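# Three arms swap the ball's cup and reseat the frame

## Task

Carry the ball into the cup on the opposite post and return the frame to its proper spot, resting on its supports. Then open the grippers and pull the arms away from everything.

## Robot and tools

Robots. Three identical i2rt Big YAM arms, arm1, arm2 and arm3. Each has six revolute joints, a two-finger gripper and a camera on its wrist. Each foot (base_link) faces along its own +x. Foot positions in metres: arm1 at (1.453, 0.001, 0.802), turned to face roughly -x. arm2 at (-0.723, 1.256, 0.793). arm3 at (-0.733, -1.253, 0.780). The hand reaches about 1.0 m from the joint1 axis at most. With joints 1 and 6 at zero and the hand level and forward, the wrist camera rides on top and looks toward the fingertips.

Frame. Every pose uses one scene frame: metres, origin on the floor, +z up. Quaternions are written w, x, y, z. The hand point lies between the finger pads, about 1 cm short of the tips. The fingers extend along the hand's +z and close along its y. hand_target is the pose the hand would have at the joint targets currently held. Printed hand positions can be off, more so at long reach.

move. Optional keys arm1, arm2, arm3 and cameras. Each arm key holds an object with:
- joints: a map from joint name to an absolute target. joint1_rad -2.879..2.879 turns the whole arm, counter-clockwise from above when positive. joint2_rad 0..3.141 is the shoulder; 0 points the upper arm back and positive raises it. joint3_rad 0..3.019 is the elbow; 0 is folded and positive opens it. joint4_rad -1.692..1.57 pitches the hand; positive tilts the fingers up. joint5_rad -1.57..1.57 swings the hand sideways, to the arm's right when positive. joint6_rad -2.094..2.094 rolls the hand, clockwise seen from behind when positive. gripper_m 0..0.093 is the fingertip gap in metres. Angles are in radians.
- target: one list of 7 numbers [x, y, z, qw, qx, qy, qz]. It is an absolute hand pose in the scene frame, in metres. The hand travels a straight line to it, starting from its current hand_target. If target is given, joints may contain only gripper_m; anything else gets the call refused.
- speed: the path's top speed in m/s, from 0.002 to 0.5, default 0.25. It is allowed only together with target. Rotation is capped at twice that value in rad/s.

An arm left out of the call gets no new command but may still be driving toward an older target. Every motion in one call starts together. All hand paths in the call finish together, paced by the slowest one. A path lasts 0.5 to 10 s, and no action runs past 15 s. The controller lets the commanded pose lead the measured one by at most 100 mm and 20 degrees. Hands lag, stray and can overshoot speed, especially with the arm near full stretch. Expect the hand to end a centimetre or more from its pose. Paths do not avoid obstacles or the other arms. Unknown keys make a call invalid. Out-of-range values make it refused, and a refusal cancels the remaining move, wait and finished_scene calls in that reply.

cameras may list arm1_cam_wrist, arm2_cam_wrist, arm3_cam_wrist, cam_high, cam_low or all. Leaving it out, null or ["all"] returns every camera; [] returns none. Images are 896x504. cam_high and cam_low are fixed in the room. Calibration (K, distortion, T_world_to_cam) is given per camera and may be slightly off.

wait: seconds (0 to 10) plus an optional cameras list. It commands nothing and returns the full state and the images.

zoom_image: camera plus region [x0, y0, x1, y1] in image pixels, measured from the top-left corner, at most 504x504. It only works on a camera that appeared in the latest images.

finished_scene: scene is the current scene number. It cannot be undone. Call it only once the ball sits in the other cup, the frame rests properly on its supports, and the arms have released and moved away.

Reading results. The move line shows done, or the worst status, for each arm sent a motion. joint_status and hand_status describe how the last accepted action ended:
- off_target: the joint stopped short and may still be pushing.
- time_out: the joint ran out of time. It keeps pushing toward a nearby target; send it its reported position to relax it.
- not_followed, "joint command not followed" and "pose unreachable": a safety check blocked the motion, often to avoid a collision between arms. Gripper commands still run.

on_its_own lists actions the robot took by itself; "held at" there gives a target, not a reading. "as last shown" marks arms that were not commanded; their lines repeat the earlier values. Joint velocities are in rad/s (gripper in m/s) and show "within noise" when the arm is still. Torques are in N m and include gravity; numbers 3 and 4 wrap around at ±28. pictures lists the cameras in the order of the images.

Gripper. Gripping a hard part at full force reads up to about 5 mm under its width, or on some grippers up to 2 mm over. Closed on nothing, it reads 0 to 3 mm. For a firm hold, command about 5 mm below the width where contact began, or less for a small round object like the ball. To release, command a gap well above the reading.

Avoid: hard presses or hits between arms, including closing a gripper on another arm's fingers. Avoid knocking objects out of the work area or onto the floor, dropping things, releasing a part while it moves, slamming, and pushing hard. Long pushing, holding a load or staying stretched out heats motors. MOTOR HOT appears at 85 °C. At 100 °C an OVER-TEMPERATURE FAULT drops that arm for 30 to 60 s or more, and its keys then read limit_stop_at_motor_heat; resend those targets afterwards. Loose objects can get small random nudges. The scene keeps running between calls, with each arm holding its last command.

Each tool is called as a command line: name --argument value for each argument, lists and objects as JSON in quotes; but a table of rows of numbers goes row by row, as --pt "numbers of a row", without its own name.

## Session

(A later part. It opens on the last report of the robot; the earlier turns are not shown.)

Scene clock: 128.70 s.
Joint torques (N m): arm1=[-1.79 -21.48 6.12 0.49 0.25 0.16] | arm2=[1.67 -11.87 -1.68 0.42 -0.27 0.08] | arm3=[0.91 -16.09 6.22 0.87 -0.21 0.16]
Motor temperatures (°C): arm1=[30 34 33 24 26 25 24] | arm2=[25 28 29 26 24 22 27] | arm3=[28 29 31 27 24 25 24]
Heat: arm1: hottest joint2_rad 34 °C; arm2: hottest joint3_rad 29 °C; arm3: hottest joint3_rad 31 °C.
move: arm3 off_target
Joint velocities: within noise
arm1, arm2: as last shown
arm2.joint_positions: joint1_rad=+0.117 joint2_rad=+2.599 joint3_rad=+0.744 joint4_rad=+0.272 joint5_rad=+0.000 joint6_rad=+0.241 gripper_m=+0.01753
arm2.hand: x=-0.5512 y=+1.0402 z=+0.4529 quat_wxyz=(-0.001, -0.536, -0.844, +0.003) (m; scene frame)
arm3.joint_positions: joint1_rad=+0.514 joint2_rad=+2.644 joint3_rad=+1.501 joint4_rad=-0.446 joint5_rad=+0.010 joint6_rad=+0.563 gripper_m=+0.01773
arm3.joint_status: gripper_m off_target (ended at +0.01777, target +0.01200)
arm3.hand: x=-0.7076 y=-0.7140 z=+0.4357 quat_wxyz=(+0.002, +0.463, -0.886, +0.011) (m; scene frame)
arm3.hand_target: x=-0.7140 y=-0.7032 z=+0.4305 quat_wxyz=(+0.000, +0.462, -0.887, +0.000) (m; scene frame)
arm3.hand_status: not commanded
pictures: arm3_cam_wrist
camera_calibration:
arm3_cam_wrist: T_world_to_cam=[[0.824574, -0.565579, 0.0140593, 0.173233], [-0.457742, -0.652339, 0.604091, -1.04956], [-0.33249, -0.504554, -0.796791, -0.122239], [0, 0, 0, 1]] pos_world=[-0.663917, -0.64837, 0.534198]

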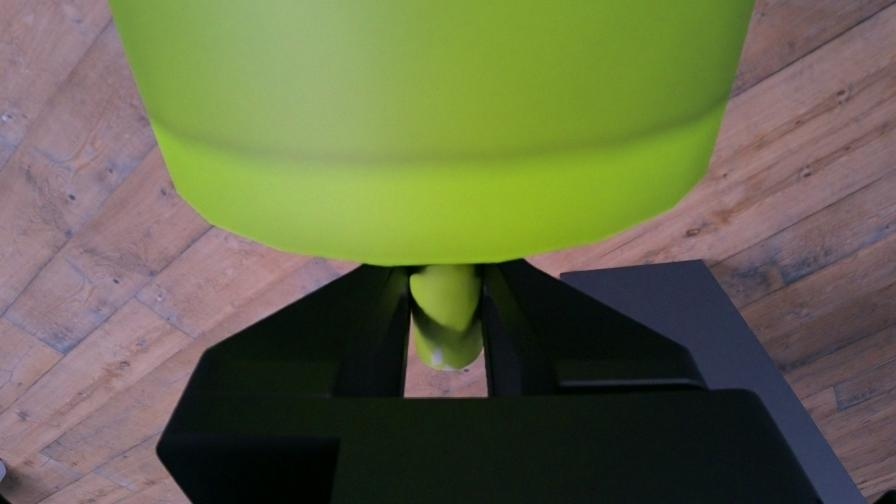

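move --arm1 '{"target":[0.8665,0.0525,0.5864,0,0.9992,-0.039,0],"speed":0.12}' --arm2 '{"target":[-0.551,1.044,0.566,0,0.537,0.843,0],"speed":0.12}' --arm3 '{"target":[-0.714,-0.703,0.5505,0,-0.462,0.887,0],"speed":0.12}'

Scene clock: 140.23 s.
Joint torques (N m): arm1=[-1.9 -24.82 5 -0.17 0.18 0.14] | arm2=[1.49 -14.74 -1.63 -0.42 -0.27 0.05] | arm3=[0.85 -20.25 4.67 -0.38 -0.07 0.18]
Motor temperatures (°C): arm1=[30 34 33 24 26 25 25] | arm2=[25 29 29 26 24 22 27] | arm3=[28 29 31 27 24 25 25]
Heat: arm1: hottest joint2_rad 34 °C; arm2: hottest joint2_rad 29 °C; arm3: hottest joint3_rad 31 °C.
move: arm1 off_target; arm2 done; arm3 off_target
Joint velocities: within noise
arm1.joint_positions: joint1_rad=-0.104 joint2_rad=+2.461 joint3_rad=+1.509 joint4_rad=-0.655 joint5_rad=-0.014 joint6_rad=-0.005 gripper_m=+0.01784
arm1.joint_status: not commanded
arm1.hand: x=+0.8854 y=+0.0437 z=+0.5549 quat_wxyz=(-0.003, -0.999, +0.035, -0.023) (m; scene frame)
arm1.hand_target: x=+0.8670 y=+0.0524 z=+0.5857 quat_wxyz=(+0.000, -0.999, +0.039, +0.000) (m; scene frame)
arm1.hand_status: off_target (0.038 m and 2.7 deg from the pose sent, 0.130 m and 2.2 deg at the start)
arm2.joint_positions: joint1_rad=+0.117 joint2_rad=+2.237 joint3_rad=+0.575 joint4_rad=+0.071 joint5_rad=-0.001 joint6_rad=+0.241 gripper_m=+0.01753
arm2.joint_status: not commanded
arm2.hand: x=-0.5527 y=+1.0429 z=+0.5574 quat_wxyz=(+0.003, -0.536, -0.844, +0.001) (m; scene frame)
arm2.hand_target: x=-0.5511 y=+1.0441 z=+0.5656 quat_wxyz=(+0.000, -0.537, -0.843, +0.000) (m; scene frame)
arm2.hand_status: done (0.009 m and 0.4 deg from the pose sent, 0.113 m and 0.4 deg at the start)
arm3.joint_positions: joint1_rad=+0.515 joint2_rad=+2.435 joint3_rad=+1.390 joint4_rad=-0.545 joint5_rad=+0.007 joint6_rad=+0.561 gripper_m=+0.01773
arm3.joint_status: not commanded
arm3.hand: x=-0.7085 y=-0.7137 z=+0.5264 quat_wxyz=(+0.004, +0.464, -0.886, +0.011) (m; scene frame)
arm3.hand_target: x=-0.7140 y=-0.7032 z=+0.5497 quat_wxyz=(+0.000, +0.462, -0.887, +0.000) (m; scene frame)
arm3.hand_status: off_target (0.027 m and 1.3 deg from the pose sent, 0.116 m and 1.3 deg at the start)
pictures: arm1_cam_wrist, arm2_cam_wrist, arm3_cam_wrist, cam_high, cam_low
camera_calibration:
arm1_cam_wrist: T_world_to_cam=[[0.062725, 0.997899, 0.0162331, -0.110143], [0.775361, -0.0589652, 0.628759, -1.0304], [0.628395, -0.0268524, -0.777431, 0.000872489], [0, 0, 0, 1]] pos_world=[0.80529, 0.0491774, 0.650337]
arm2_cam_wrist: T_world_to_cam=[[-0.906375, -0.422372, 0.00929025, -0.067127], [-0.33902, 0.740279, 0.580562, -1.2751], [-0.25209, 0.523057, -0.814163, -0.107237], [0, 0, 0, 1]] pos_world=[-0.520161, 0.97167, 0.653591]
arm3_cam_wrist: T_world_to_cam=[[0.826336, -0.563056, 0.0117195, 0.17717], [-0.453636, -0.653131, 0.606329, -1.10345], [-0.333743, -0.506348, -0.795128, -0.0531761], [0, 0, 0, 1]] pos_world=[-0.664712, -0.647865, 0.624694]

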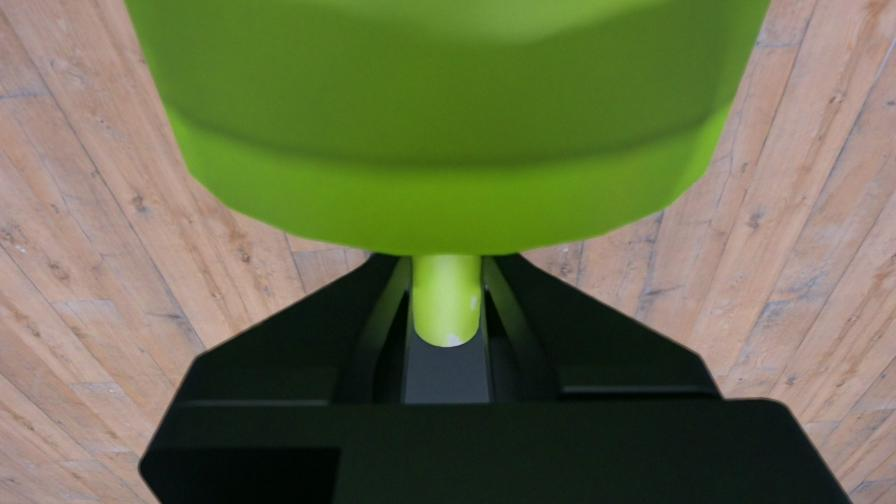

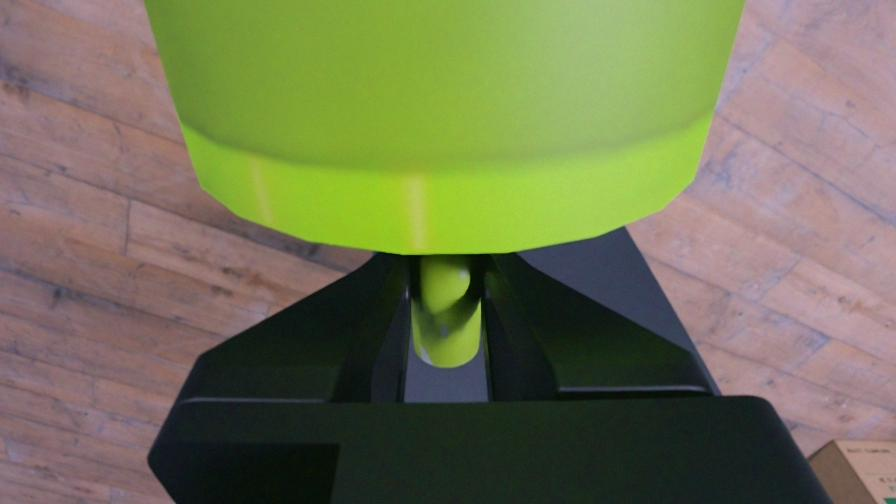

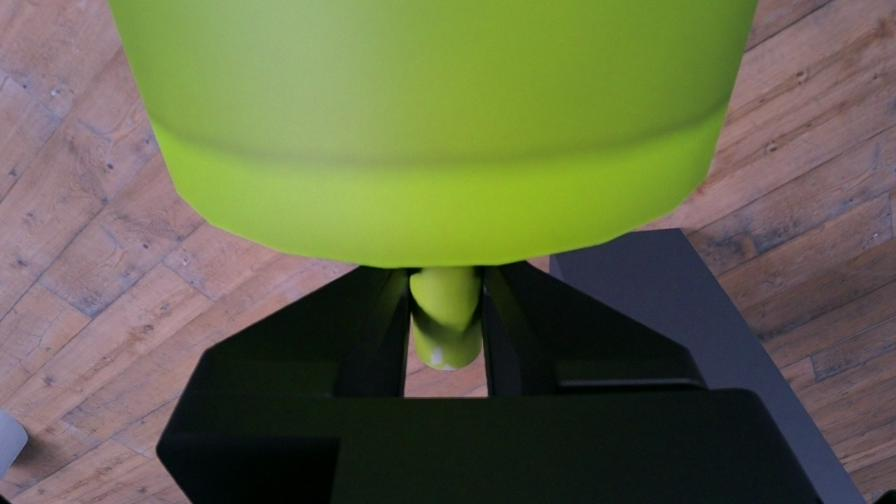

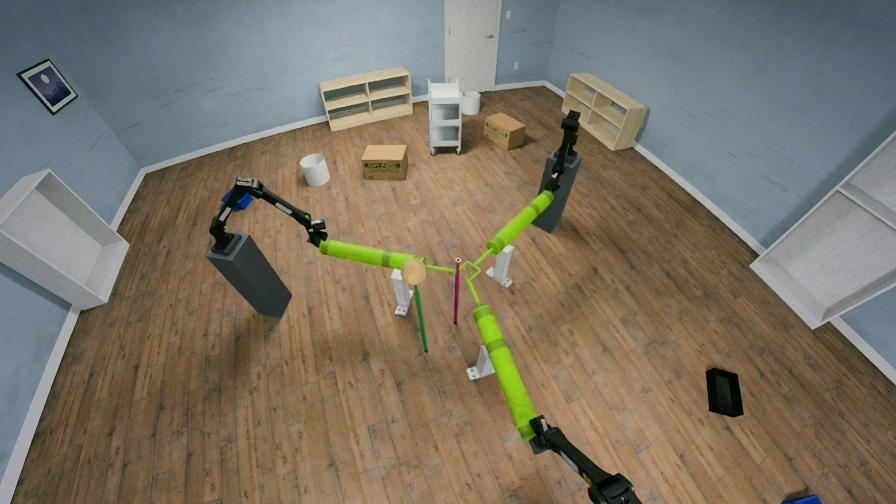

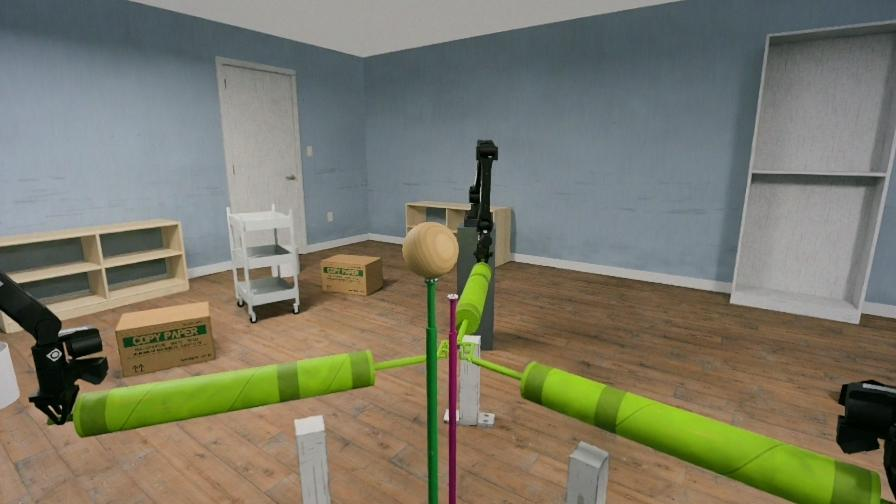

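move --arm1 '{"target":[0.8665,0.0525,0.865,0,0.9992,-0.039,0],"speed":0.2}' --arm2 '{"target":[-0.551,1.042,0.841,0,0.537,0.843,0],"speed":0.2}' --arm3 '{"target":[-0.714,-0.703,0.84,0,-0.462,0.887,0],"speed":0.2}' --cameras '["cam_high","cam_low","arm2_cam_wrist"]'

zoom_image --camera "cam_low" --region '[370, 200, 540, 440]'

zoom_image --camera "cam_high" --region '[370, 200, 530, 330]'

Scene clock: 150.17 s.
Joint torques (N m): arm1=[-1.96 -22.01 11.93 -0.69 0.14 0.1] | arm2=[1.2 -8.88 8.36 -1.37 -0.51 -0.04] | arm3=[0.73 -17.79 11.17 -1.42 -0.02 0.2]
Motor temperatures (°C): arm1=[30 34 32 24 26 25 25] | arm2=[25 30 28 26 24 22 28] | arm3=[28 30 30 27 24 25 25]
Heat: arm1: hottest joint2_rad 34 °C; arm2: hottest joint2_rad 30 °C; arm3: hottest joint2_rad 30 °C.
move: arm1 off_target; arm2 off_target; arm3 off_target
Joint velocities: within noise
arm1.joint_positions: joint1_rad=-0.108 joint2_rad=+1.997 joint3_rad=+1.522 joint4_rad=-1.161 joint5_rad=-0.013 joint6_rad=-0.005 gripper_m=+0.01784
arm1.joint_status: not commanded
arm1.hand: x=+0.8903 y=+0.0434 z=+0.8229 quat_wxyz=(-0.003, -0.999, +0.038, -0.038) (m; scene frame)
arm1.hand_target: x=+0.8687 y=+0.0523 z=+0.8651 quat_wxyz=(+0.000, -0.999, +0.039, +0.000) (m; scene frame)
arm1.hand_status: off_target (0.049 m and 4.4 deg from the pose sent, 0.311 m and 2.7 deg at the start)
arm2.joint_positions: joint1_rad=+0.112 joint2_rad=+1.276 joint3_rad=+0.602 joint4_rad=-0.922 joint5_rad=+0.006 joint6_rad=+0.241 gripper_m=+0.01753
arm2.joint_status: not commanded
arm2.hand: x=-0.5566 y=+1.0456 z=+0.8259 quat_wxyz=(+0.006, -0.538, -0.843, +0.003) (m; scene frame)
arm2.hand_target: x=-0.5511 y=+1.0419 z=+0.8404 quat_wxyz=(+0.000, -0.537, -0.843, +0.000) (m; scene frame)
arm2.hand_status: off_target (0.016 m and 0.8 deg from the pose sent, 0.284 m and 0.4 deg at the start)
arm3.joint_positions: joint1_rad=+0.518 joint2_rad=+1.920 joint3_rad=+1.408 joint4_rad=-1.080 joint5_rad=+0.006 joint6_rad=+0.561 gripper_m=+0.01773
arm3.joint_status: not commanded
arm3.hand: x=-0.7091 y=-0.7109 z=+0.8078 quat_wxyz=(+0.005, +0.465, -0.885, +0.012) (m; scene frame)
arm3.hand_target: x=-0.7139 y=-0.7036 z=+0.8394 quat_wxyz=(+0.000, +0.462, -0.887, -0.001) (m; scene frame)
arm3.hand_status: off_target (0.034 m and 1.5 deg from the pose sent, 0.314 m and 1.3 deg at the start)
pictures: arm2_cam_wrist, cam_high, cam_low
camera_calibration:
arm2_cam_wrist: T_world_to_cam=[[-0.908487, -0.41756, 0.0171762, -0.0847245], [-0.330067, 0.742124, 0.583359, -1.43357], [-0.256334, 0.524304, -0.812033, 0.103635], [0, 0, 0, 1]] pos_world=[-0.52358, 0.974173, 0.921895]

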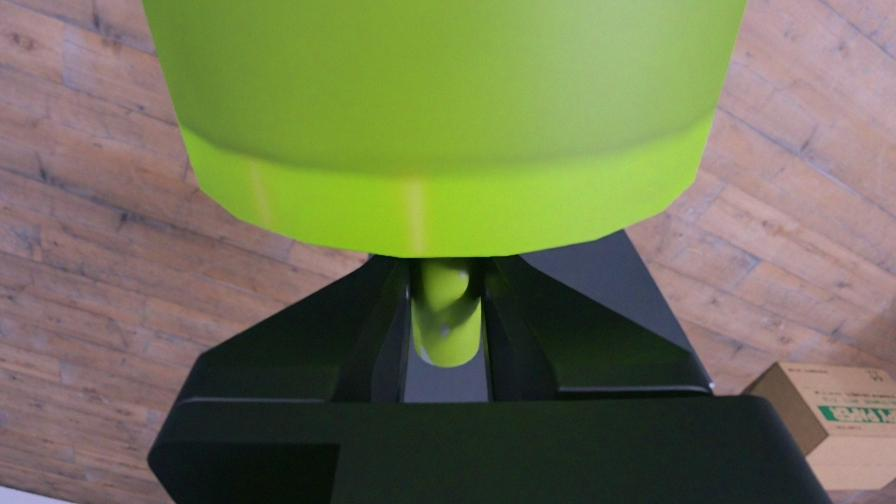

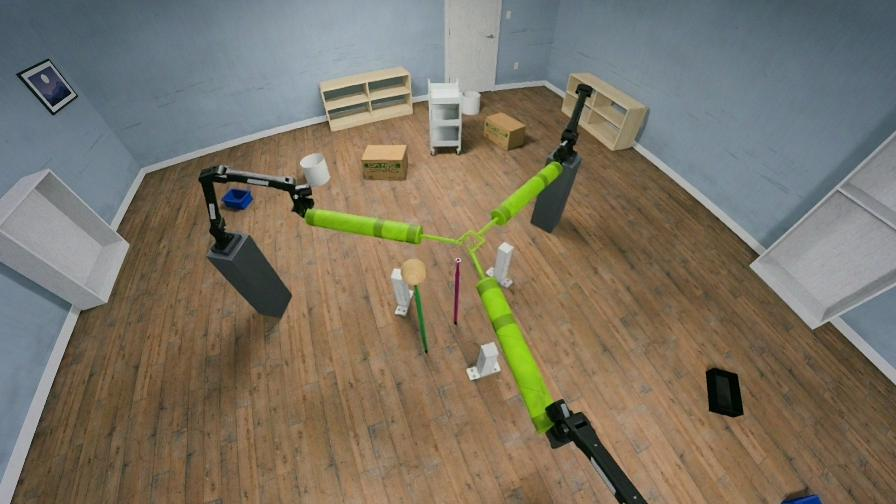

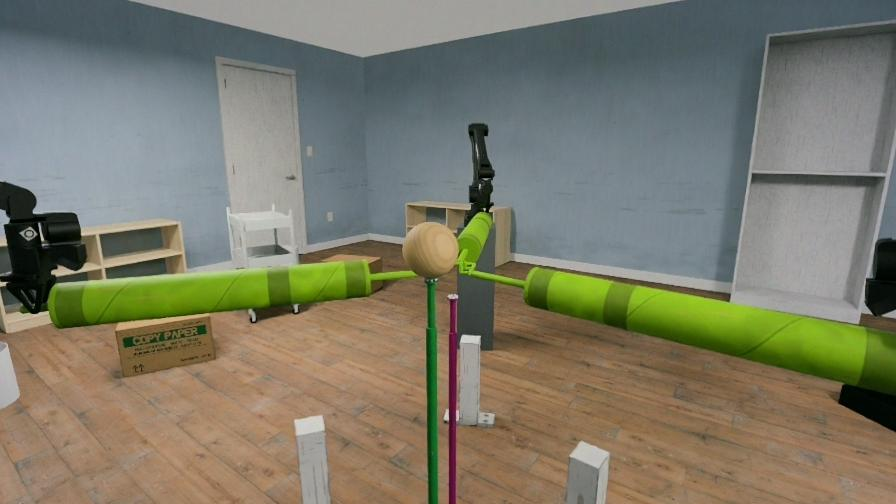

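Scaled by 2.100 from the camera's 896x504 image, which has a finer 1280x720 frame.

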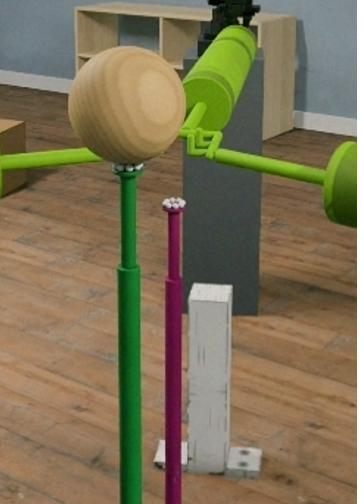

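Scaled by 3.150 from the camera's 896x504 image, which has a finer 1280x720 frame.

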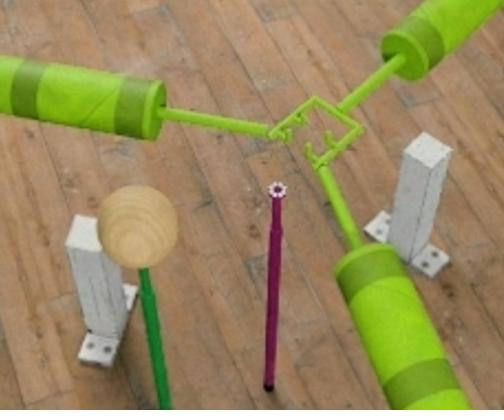

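move --arm1 '{"target":[0.949,-0.1216,0.900,0,0.9992,-0.039,0],"speed":0.12}' --arm2 '{"target":[-0.461,0.861,0.867,0,0.537,0.843,0],"speed":0.12}' --arm3 '{"target":[-0.628,-0.882,0.867,0,-0.462,0.887,0],"speed":0.12}' --cameras '["cam_high","cam_low"]'

zoom_image --camera "cam_low" --region '[370, 200, 540, 340]'

zoom_image --camera "cam_high" --region '[370, 200, 530, 330]'

Scene clock: 188.77 s.
Joint torques (N m): arm1=[-1.44 -20.72 9.29 0.36 0.75 0.28] | arm2=[2.26 -14.1 11.4 -0.55 -0.68 -0.04] | arm3=[-1.32 -12.69 8.42 -0.61 -0.06 -0.03]
Motor temperatures (°C): arm1=[30 35 37 24 26 25 26] | arm2=[25 29 33 26 24 22 28] | arm3=[27 31 35 27 24 25 26]
Heat: arm1: hottest joint3_rad 37 °C; arm2: hottest joint3_rad 33 °C; arm3: hottest joint3_rad 35 °C.
move: arm1 off_target; arm2 off_target; arm3 off_target
Joint velocities: within noise
arm1.joint_positions: joint1_rad=+0.214 joint2_rad=+1.807 joint3_rad=+1.351 joint4_rad=-1.186 joint5_rad=-0.026 joint6_rad=+0.305 gripper_m=+0.01784
arm1.joint_status: not commanded
arm1.hand: x=+0.9655 y=-0.1247 z=+0.8645 quat_wxyz=(+0.002, -0.999, +0.032, -0.043) (m; scene frame)
arm1.hand_target: x=+0.9502 y=-0.1215 z=+0.8999 quat_wxyz=(+0.000, -0.999, +0.039, +0.000) (m; scene frame)
arm1.hand_status: off_target (0.039 m and 5.0 deg from the pose sent, 0.191 m and 4.4 deg at the start)
arm2.joint_positions: joint1_rad=+0.010 joint2_rad=+1.697 joint3_rad=+1.146 joint4_rad=-1.069 joint5_rad=+0.011 joint6_rad=+0.150 gripper_m=+0.01753
arm2.joint_status: not commanded
arm2.hand: x=-0.4816 y=+0.8771 z=+0.8526 quat_wxyz=(+0.018, -0.543, -0.840, +0.000) (m; scene frame)
arm2.hand_target: x=-0.4617 y=+0.8621 z=+0.8674 quat_wxyz=(-0.001, -0.537, -0.844, +0.000) (m; scene frame)
arm2.hand_status: off_target (0.030 m and 2.2 deg from the pose sent, 0.212 m and 0.8 deg at the start)
arm3.joint_positions: joint1_rad=+0.301 joint2_rad=+1.504 joint3_rad=+0.966 joint4_rad=-1.049 joint5_rad=+0.006 joint6_rad=+0.342 gripper_m=+0.01773
arm3.joint_status: not commanded
arm3.hand: x=-0.6323 y=-0.8777 z=+0.8494 quat_wxyz=(+0.005, +0.466, -0.885, +0.008) (m; scene frame)
arm3.hand_target: x=-0.6282 y=-0.8818 z=+0.8663 quat_wxyz=(+0.000, +0.462, -0.887, +0.000) (m; scene frame)
arm3.hand_status: off_target (0.019 m and 1.3 deg from the pose sent, 0.198 m and 1.5 deg at the start)
pictures: cam_high, cam_low

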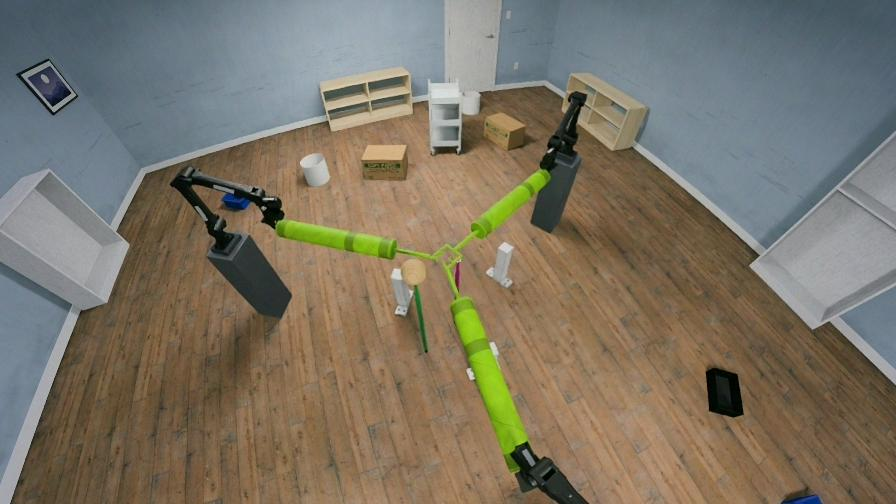

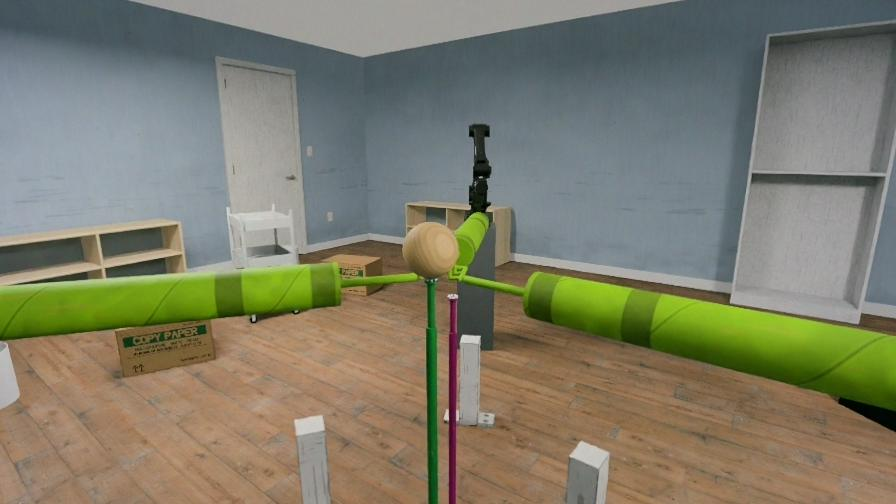

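Scaled by 2.965 from the camera's 896x504 image, which has a finer 1280x720 frame.

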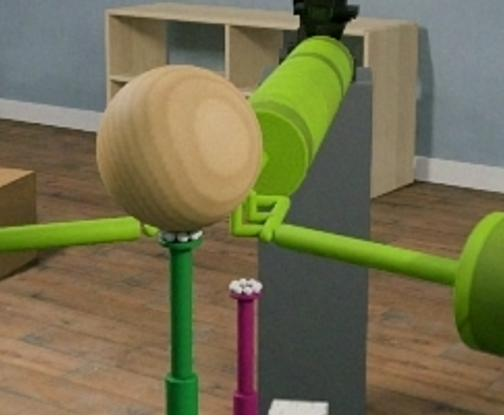

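Scaled by 3.150 from the camera's 896x504 image, which has a finer 1280x720 frame.

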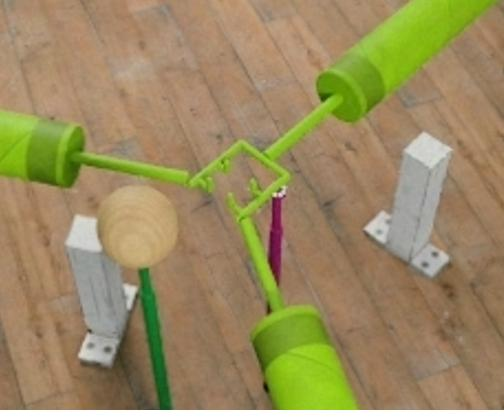

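move --arm1 '{"target":[1.040,-0.3025,0.899,0,0.9992,-0.039,0],"speed":0.1}' --arm2 '{"target":[-0.362,0.675,0.874,0,0.537,0.843,0],"speed":0.1}' --arm3 '{"target":[-0.533,-1.068,0.857,0,-0.462,0.887,0],"speed":0.1}' --cameras '["cam_high","cam_low"]'

zoom_image --camera "cam_low" --region '[370, 200, 540, 340]'

zoom_image --camera "cam_high" --region '[350, 200, 510, 330]'

Scene clock: 205.07 s.
Joint torques (N m): arm1=[-2.14 -18.61 10.71 0.21 1.18 0.28] | arm2=[3.25 -23 13.74 -0.18 -0.71 0.05] | arm3=[-1.61 -7.53 8.51 -0.61 -0.18 0]
Motor temperatures (°C): arm1=[30 37 38 24 26 25 26] | arm2=[25 30 37 26 24 22 29] | arm3=[27 32 33 27 23 25 26]
Heat: arm1: hottest joint3_rad 38 °C; arm2: hottest joint3_rad 37 °C; arm3: hottest joint3_rad 33 °C.
move: arm1 off_target; arm2 off_target; arm3 off_target
Joint velocities: within noise
arm1.joint_positions: joint1_rad=+0.622 joint2_rad=+1.773 joint3_rad=+1.309 joint4_rad=-1.175 joint5_rad=-0.031 joint6_rad=+0.704 gripper_m=+0.01784
arm1.joint_status: not commanded
arm1.hand: x=+1.0654 y=-0.3002 z=+0.8667 quat_wxyz=(+0.014, -0.999, +0.027, -0.041) (m; scene frame)
arm1.hand_target: x=+1.0415 y=-0.3016 z=+0.8992 quat_wxyz=(+0.000, -0.999, +0.039, +0.000) (m; scene frame)
arm1.hand_status: off_target (0.041 m and 5.2 deg from the pose sent, 0.196 m and 5.0 deg at the start)
arm2.joint_positions: joint1_rad=-0.031 joint2_rad=+2.224 joint3_rad=+1.974 joint4_rad=-1.400 joint5_rad=+0.012 joint6_rad=+0.112 gripper_m=+0.01753
arm2.joint_status: not commanded
arm2.hand: x=-0.3926 y=+0.6900 z=+0.8538 quat_wxyz=(+0.032, -0.544, -0.839, -0.008) (m; scene frame)
arm2.hand_target: x=-0.3633 y=+0.6776 z=+0.8748 quat_wxyz=(-0.001, -0.537, -0.844, +0.000) (m; scene frame)
arm2.hand_status: off_target (0.040 m and 3.8 deg from the pose sent, 0.236 m and 2.2 deg at the start)
arm3.joint_positions: joint1_rad=-0.245 joint2_rad=+1.198 joint3_rad=+0.668 joint4_rad=-1.045 joint5_rad=+0.005 joint6_rad=-0.209 gripper_m=+0.01773
arm3.joint_status: not commanded
arm3.hand: x=-0.5334 y=-1.0627 z=+0.8473 quat_wxyz=(+0.003, +0.469, -0.883, +0.004) (m; scene frame)
arm3.hand_target: x=-0.5331 y=-1.0678 z=+0.8564 quat_wxyz=(+0.000, +0.462, -0.887, +0.000) (m; scene frame)
arm3.hand_status: off_target (0.011 m and 1.0 deg from the pose sent, 0.215 m and 1.3 deg at the start)
pictures: cam_high, cam_low

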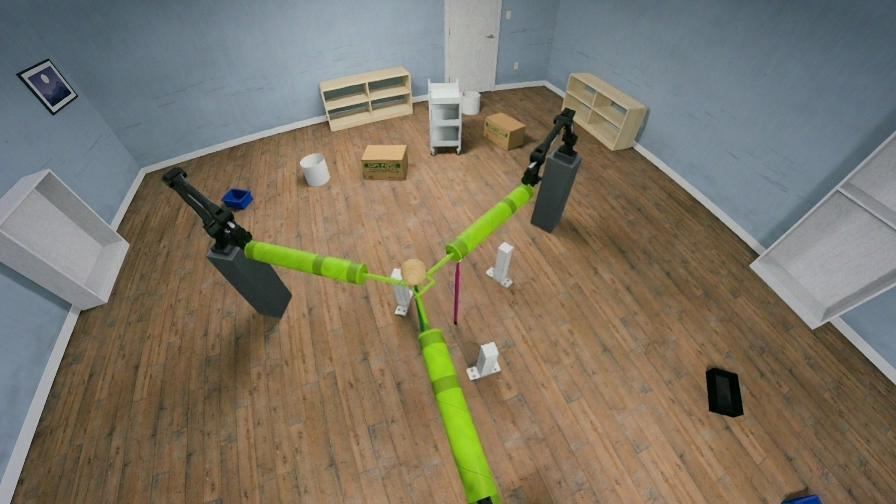

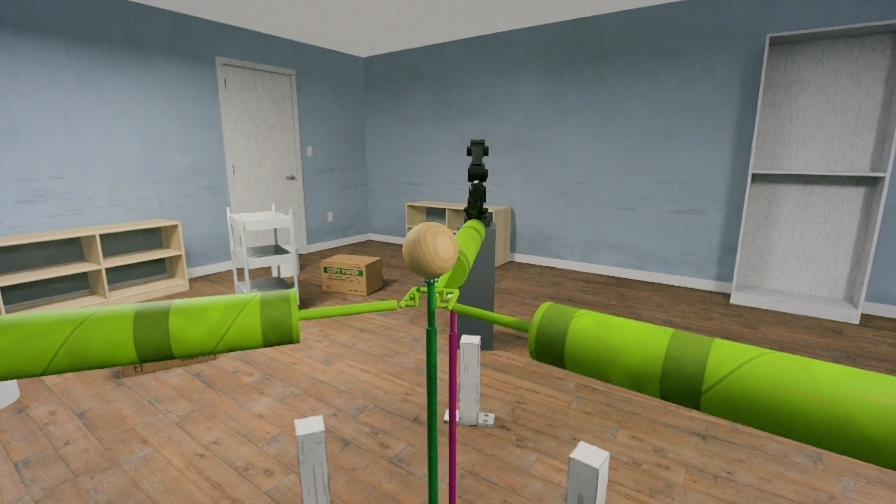

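Scaled by 2.965 from the camera's 896x504 image, which has a finer 1280x720 frame.

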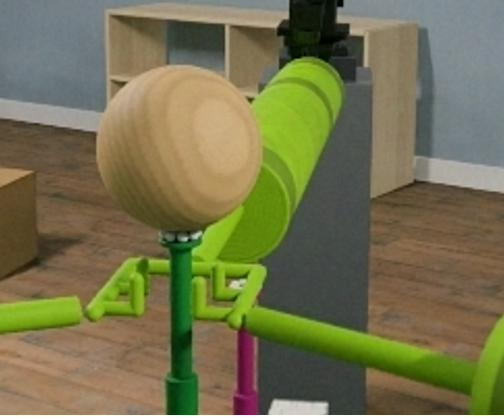

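Scaled by 3.150 from the camera's 896x504 image, which has a finer 1280x720 frame.

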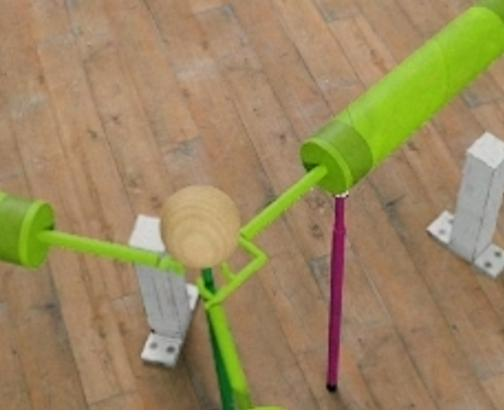

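move --arm1 '{"target":[1.046,-0.2995,0.984,0,0.9992,-0.039,0],"speed":0.05}' --arm2 '{"target":[-0.356,0.678,0.967,0,0.537,0.843,0],"speed":0.05}' --arm3 '{"target":[-0.527,-1.065,0.942,0,-0.462,0.887,0],"speed":0.05}' --cameras '["cam_high","cam_low"]'

zoom_image --camera "cam_low" --region '[370, 160, 540, 340]'

zoom_image --camera "cam_high" --region '[350, 200, 510, 330]'

Scene clock: 218.03 s.
Joint torques (N m): arm1=[-2.14 -19.6 12.9 -1.14 1.12 0.28] | arm2=[4.48 -25.05 14.72 -0.17 -0.78 0.15] | arm3=[-1.26 -7.47 12.9 -1.72 -0.15 0.04]
Motor temperatures (°C): arm1=[30 37 40 24 28 25 26] | arm2=[25 31 43 26 24 22 29] | arm3=[27 31 33 27 23 25 26]
Heat: arm1: hottest joint3_rad 40 °C; arm2: hottest joint3_rad 43 °C; arm3: hottest joint3_rad 33 °C.
move: arm1 off_target; arm2 off_target; arm3 off_target
Joint velocities: within noise
arm1.joint_positions: joint1_rad=+0.625 joint2_rad=+1.706 joint3_rad=+1.408 joint4_rad=-1.343 joint5_rad=-0.030 joint6_rad=+0.707 gripper_m=+0.01784
arm1.joint_status: not commanded
arm1.hand: x=+1.0665 y=-0.3009 z=+0.9338 quat_wxyz=(+0.015, -0.999, +0.027, -0.042) (m; scene frame)
arm1.hand_target: x=+1.0485 y=-0.2983 z=+0.9830 quat_wxyz=(+0.000, -0.999, +0.039, +0.000) (m; scene frame)
arm1.hand_status: off_target (0.054 m and 5.3 deg from the pose sent, 0.119 m and 5.2 deg at the start)
arm2.joint_positions: joint1_rad=-0.035 joint2_rad=+2.224 joint3_rad=+2.166 joint4_rad=-1.632 joint5_rad=+0.011 joint6_rad=+0.111 gripper_m=+0.01753
arm2.joint_status: not commanded
arm2.hand: x=-0.3948 y=+0.6886 z=+0.9270 quat_wxyz=(+0.050, -0.544, -0.837, -0.017) (m; scene frame)
arm2.hand_target: x=-0.3587 y=+0.6825 z=+0.9678 quat_wxyz=(-0.002, -0.537, -0.844, -0.001) (m; scene frame)
arm2.hand_status: off_target (0.057 m and 6.1 deg from the pose sent, 0.120 m and 3.8 deg at the start)
arm3.joint_positions: joint1_rad=-0.256 joint2_rad=+1.120 joint3_rad=+0.801 joint4_rad=-1.276 joint5_rad=+0.005 joint6_rad=-0.220 gripper_m=+0.01773
arm3.joint_status: not commanded
arm3.hand: x=-0.5320 y=-1.0652 z=+0.9137 quat_wxyz=(+0.013, +0.469, -0.883, +0.006) (m; scene frame)
arm3.hand_target: x=-0.5274 y=-1.0651 z=+0.9406 quat_wxyz=(-0.001, +0.462, -0.887, +0.000) (m; scene frame)
arm3.hand_status: off_target (0.029 m and 1.9 deg from the pose sent, 0.095 m and 1.0 deg at the start)
pictures: cam_high, cam_low

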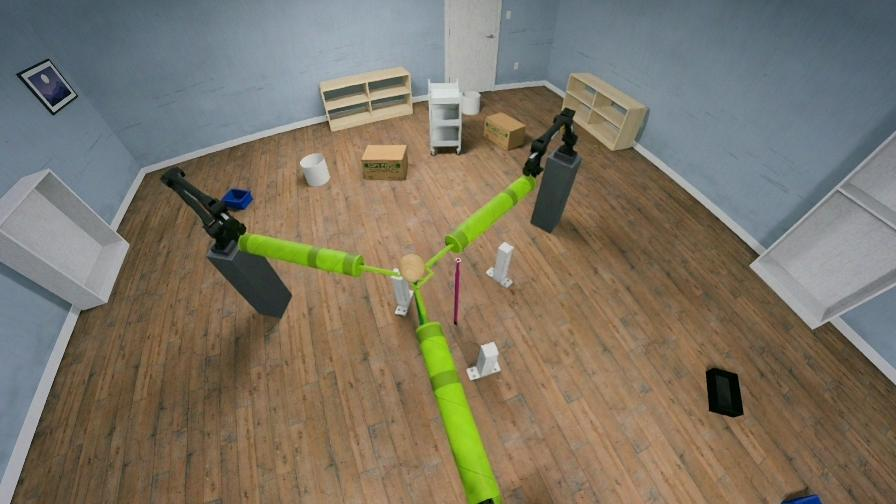

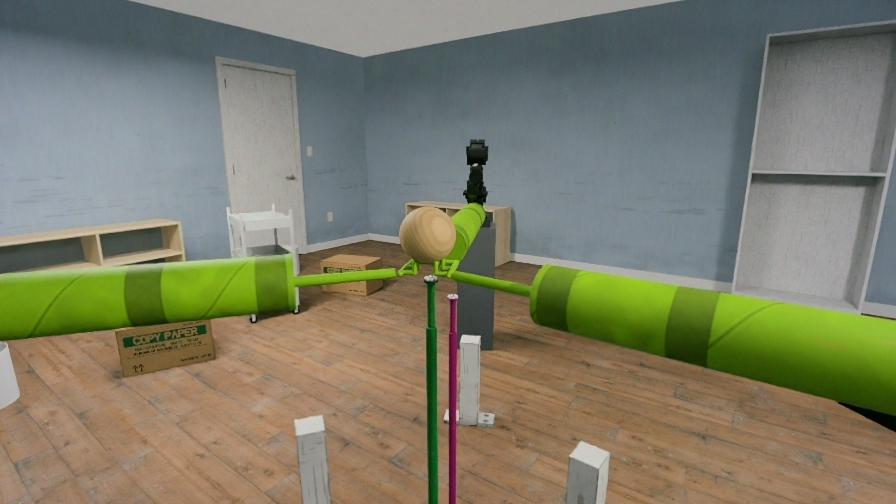

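Scaled by 2.800 from the camera's 896x504 image, which has a finer 1280x720 frame.

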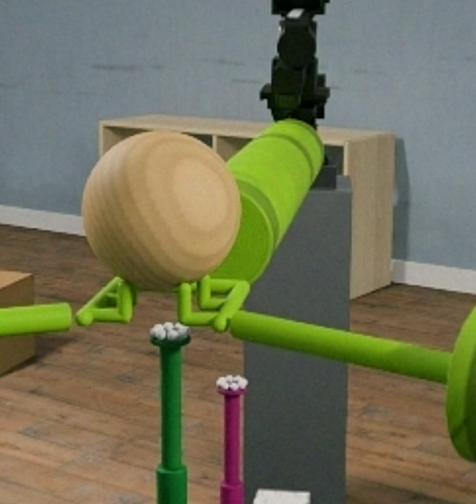

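Scaled by 3.150 from the camera's 896x504 image, which has a finer 1280x720 frame.

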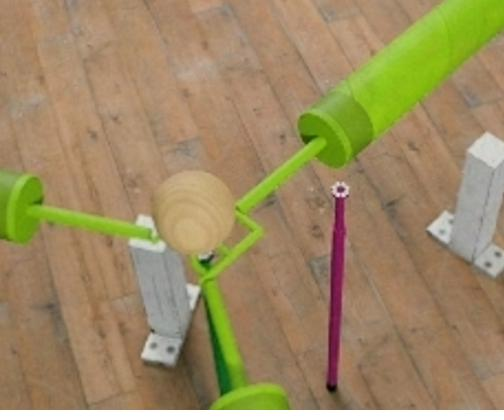

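move --arm1 '{"target":[0.9045,-0.0236,0.974,0,0.9992,-0.039,0],"speed":0.08}' --arm2 '{"target":[-0.5035,0.960,0.943,0,0.537,0.843,0],"speed":0.08}' --arm3 '{"target":[-0.6696,-0.786,0.936,0,-0.462,0.887,0],"speed":0.08}' --cameras '["cam_high","cam_low"]'

zoom_image --camera "cam_low" --region '[370, 160, 540, 340]'

zoom_image --camera "cam_high" --region '[370, 180, 530, 310]'

Scene clock: 240.67 s.
Joint torques (N m): arm1=[-3.43 -19.02 14.26 -0.1 0.4 0.04] | arm2=[3.84 -14.68 7.82 0.28 -0.57 0.18] | arm3=[1.26 -12.4 13.35 -1.21 -0.25 0.32]
Motor temperatures (°C): arm1=[30 37 41 24 28 25 27] | arm2=[25 34 45 26 24 22 29] | arm3=[27 30 39 27 23 25 27]
Heat: arm1: hottest joint3_rad 41 °C; arm2: hottest joint3_rad 45 °C; arm3: hottest joint3_rad 39 °C.
move: arm1 off_target; arm2 off_target; arm3 off_target
Joint velocities: within noise
arm1.joint_positions: joint1_rad=+0.041 joint2_rad=+1.797 joint3_rad=+1.521 joint4_rad=-1.382 joint5_rad=-0.017 joint6_rad=+0.135 gripper_m=+0.01784
arm1.joint_status: not commanded
arm1.hand: x=+0.9335 y=-0.0392 z=+0.9311 quat_wxyz=(+0.001, -0.998, +0.033, -0.049) (m; scene frame)
arm1.hand_target: x=+0.9083 y=-0.0234 z=+0.9744 quat_wxyz=(+0.001, -0.999, +0.040, +0.000) (m; scene frame)
arm1.hand_status: off_target (0.054 m and 5.7 deg from the pose sent, 0.324 m and 5.3 deg at the start)
arm2.joint_positions: joint1_rad=+0.043 joint2_rad=+1.417 joint3_rad=+1.031 joint4_rad=-1.262 joint5_rad=+0.006 joint6_rad=+0.178 gripper_m=+0.01753
arm2.joint_status: not commanded
arm2.hand: x=-0.5172 y=+0.9566 z=+0.9250 quat_wxyz=(+0.031, -0.541, -0.840, -0.007) (m; scene frame)
arm2.hand_target: x=-0.5041 y=+0.9602 z=+0.9426 quat_wxyz=(+0.000, -0.537, -0.844, -0.001) (m; scene frame)
arm2.hand_status: off_target (0.023 m and 3.7 deg from the pose sent, 0.293 m and 6.1 deg at the start)
arm3.joint_positions: joint1_rad=+0.412 joint2_rad=+1.610 joint3_rad=+1.271 joint4_rad=-1.250 joint5_rad=+0.010 joint6_rad=+0.450 gripper_m=+0.01773
arm3.joint_status: not commanded
arm3.hand: x=-0.6629 y=-0.7978 z=+0.9113 quat_wxyz=(+0.003, +0.468, -0.884, +0.011) (m; scene frame)
arm3.hand_target: x=-0.6695 y=-0.7869 z=+0.9358 quat_wxyz=(+0.000, +0.462, -0.887, -0.001) (m; scene frame)
arm3.hand_status: off_target (0.028 m and 1.5 deg from the pose sent, 0.312 m and 1.9 deg at the start)
pictures: cam_high, cam_low

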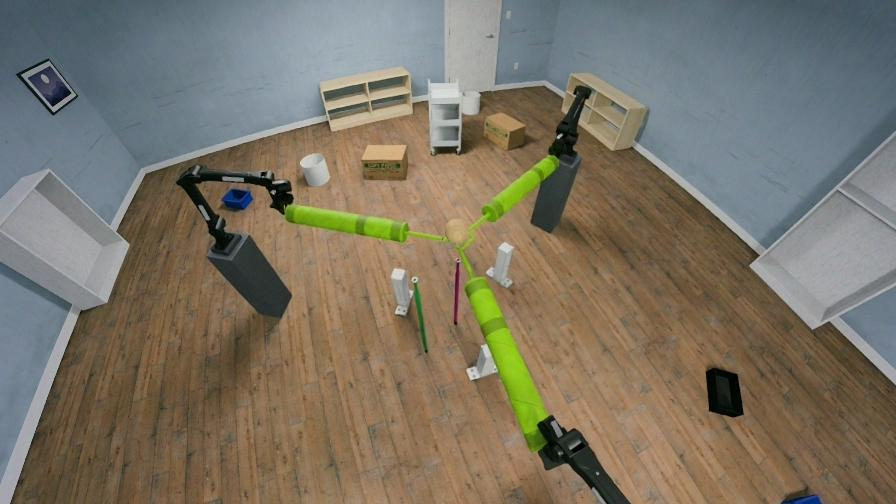

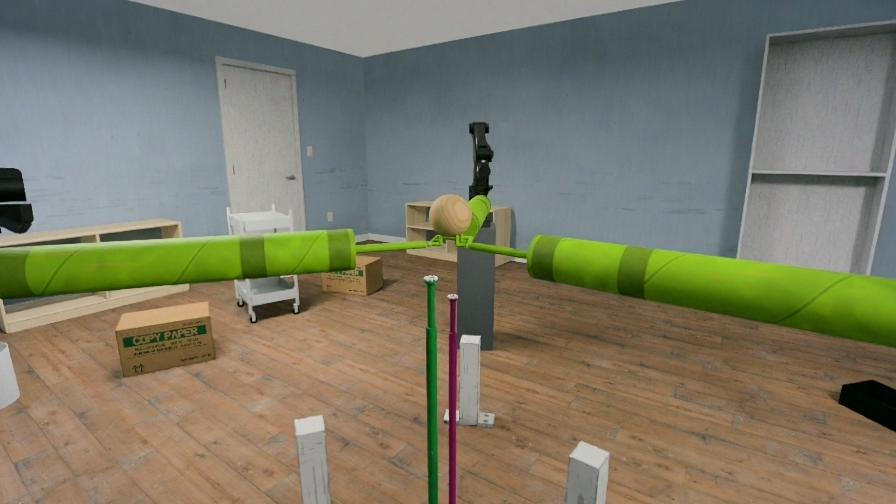

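Scaled by 2.800 from the camera's 896x504 image, which has a finer 1280x720 frame.

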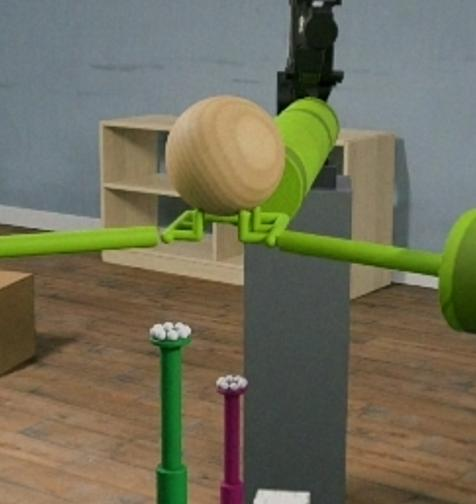

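Scaled by 3.150 from the camera's 896x504 image, which has a finer 1280x720 frame.

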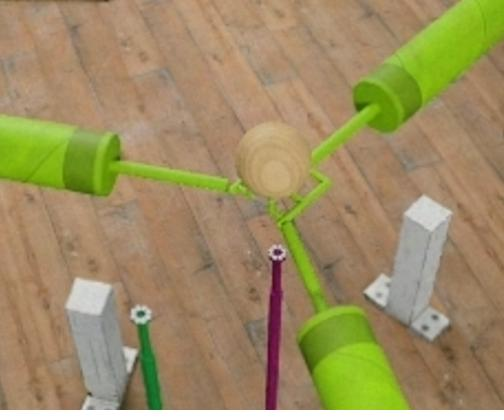

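move --arm1 '{"target":[0.906,-0.0118,0.846,0,0.9992,-0.039,0],"speed":0.08}' --arm2 '{"target":[-0.504,0.971,0.815,0,0.537,0.843,0],"speed":0.08}' --arm3 '{"target":[-0.6696,-0.775,0.808,0,-0.462,0.887,0],"speed":0.08}' --cameras '["cam_high","cam_low"]'

zoom_image --camera "cam_low" --region '[370, 160, 540, 340]'

zoom_image --camera "cam_high" --region '[370, 180, 530, 310]'

Scene clock: 252.57 s.
Joint torques (N m): arm1=[-2.96 -20.37 8.87 0.95 0.26 0.06] | arm2=[3.19 -11.52 6.43 0.69 -0.49 0.14] | arm3=[0.21 -13.74 8.61 0.32 0 0.2]
Motor temperatures (°C): arm1=[30 36 42 24 27 25 27] | arm2=[25 35 45 26 24 22 29] | arm3=[27 30 42 27 23 25 27]
Heat: arm1: hottest joint3_rad 42 °C; arm2: hottest joint3_rad 45 °C; arm3: hottest joint3_rad 42 °C.
move: arm1 off_target; arm2 off_target; arm3 done
Joint velocities: within noise
arm1.joint_positions: joint1_rad=+0.016 joint2_rad=+1.918 joint3_rad=+1.384 joint4_rad=-1.106 joint5_rad=-0.014 joint6_rad=+0.112 gripper_m=+0.01784
arm1.joint_status: not commanded
arm1.hand: x=+0.9265 y=-0.0250 z=+0.8195 quat_wxyz=(+0.000, -0.999, +0.034, -0.040) (m; scene frame)
arm1.hand_target: x=+0.9072 y=-0.0118 z=+0.8465 quat_wxyz=(+0.001, -0.999, +0.039, +0.000) (m; scene frame)
arm1.hand_status: off_target (0.036 m and 4.6 deg from the pose sent, 0.094 m and 5.7 deg at the start)
arm2.joint_positions: joint1_rad=+0.069 joint2_rad=+1.533 joint3_rad=+0.812 joint4_rad=-0.896 joint5_rad=+0.005 joint6_rad=+0.203 gripper_m=+0.01753
arm2.joint_status: not commanded
arm2.hand: x=-0.5174 y=+0.9725 z=+0.8124 quat_wxyz=(+0.016, -0.541, -0.841, -0.001) (m; scene frame)
arm2.hand_target: x=-0.5042 y=+0.9712 z=+0.8152 quat_wxyz=(+0.000, -0.537, -0.843, +0.000) (m; scene frame)
arm2.hand_status: off_target (0.014 m and 1.9 deg from the pose sent, 0.112 m and 3.6 deg at the start)
arm3.joint_positions: joint1_rad=+0.426 joint2_rad=+1.782 joint3_rad=+1.172 joint4_rad=-0.977 joint5_rad=+0.005 joint6_rad=+0.465 gripper_m=+0.01773
arm3.joint_status: not commanded
arm3.hand: x=-0.6685 y=-0.7809 z=+0.7998 quat_wxyz=(+0.005, +0.468, -0.884, +0.009) (m; scene frame)
arm3.hand_target: x=-0.6696 y=-0.7752 z=+0.8080 quat_wxyz=(+0.000, +0.462, -0.887, +0.000) (m; scene frame)
arm3.hand_status: done (0.010 m and 1.4 deg from the pose sent, 0.106 m and 1.5 deg at the start)
pictures: cam_high, cam_low

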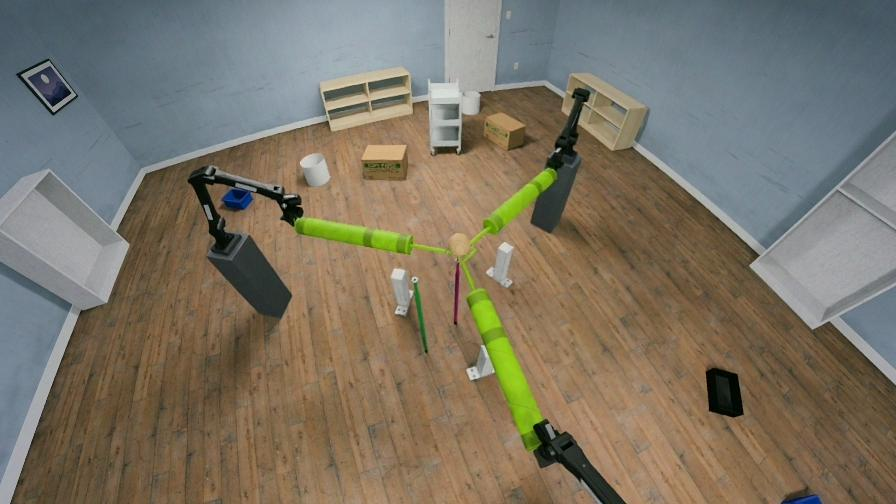

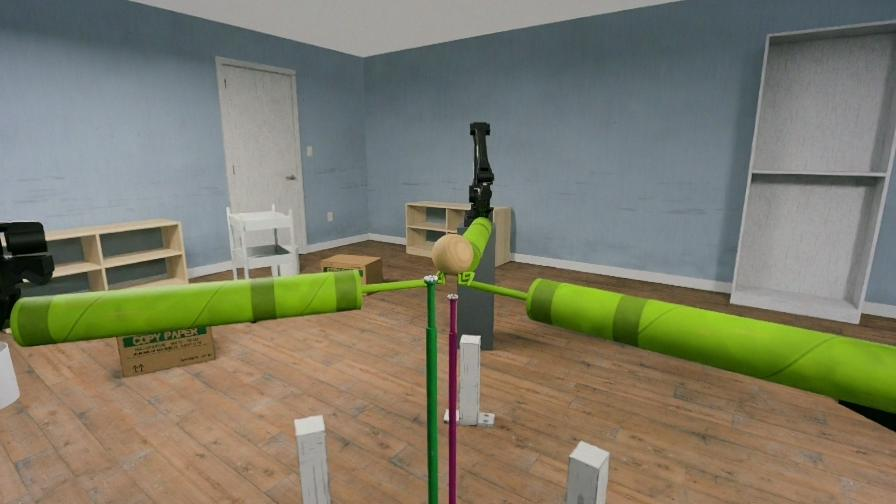

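Scaled by 2.800 from the camera's 896x504 image, which has a finer 1280x720 frame.

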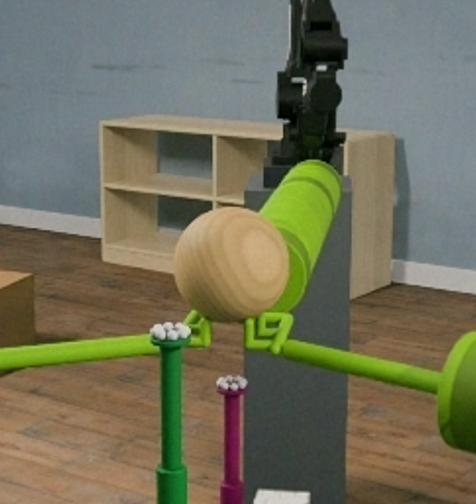

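Scaled by 3.150 from the camera's 896x504 image, which has a finer 1280x720 frame.

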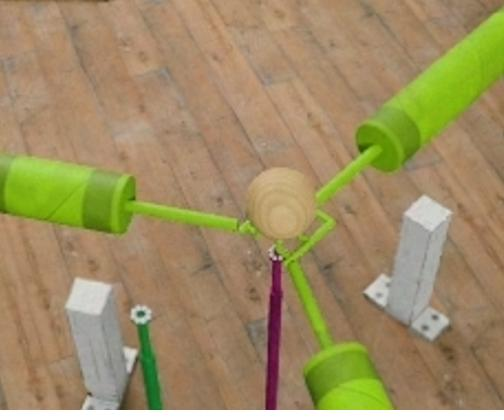

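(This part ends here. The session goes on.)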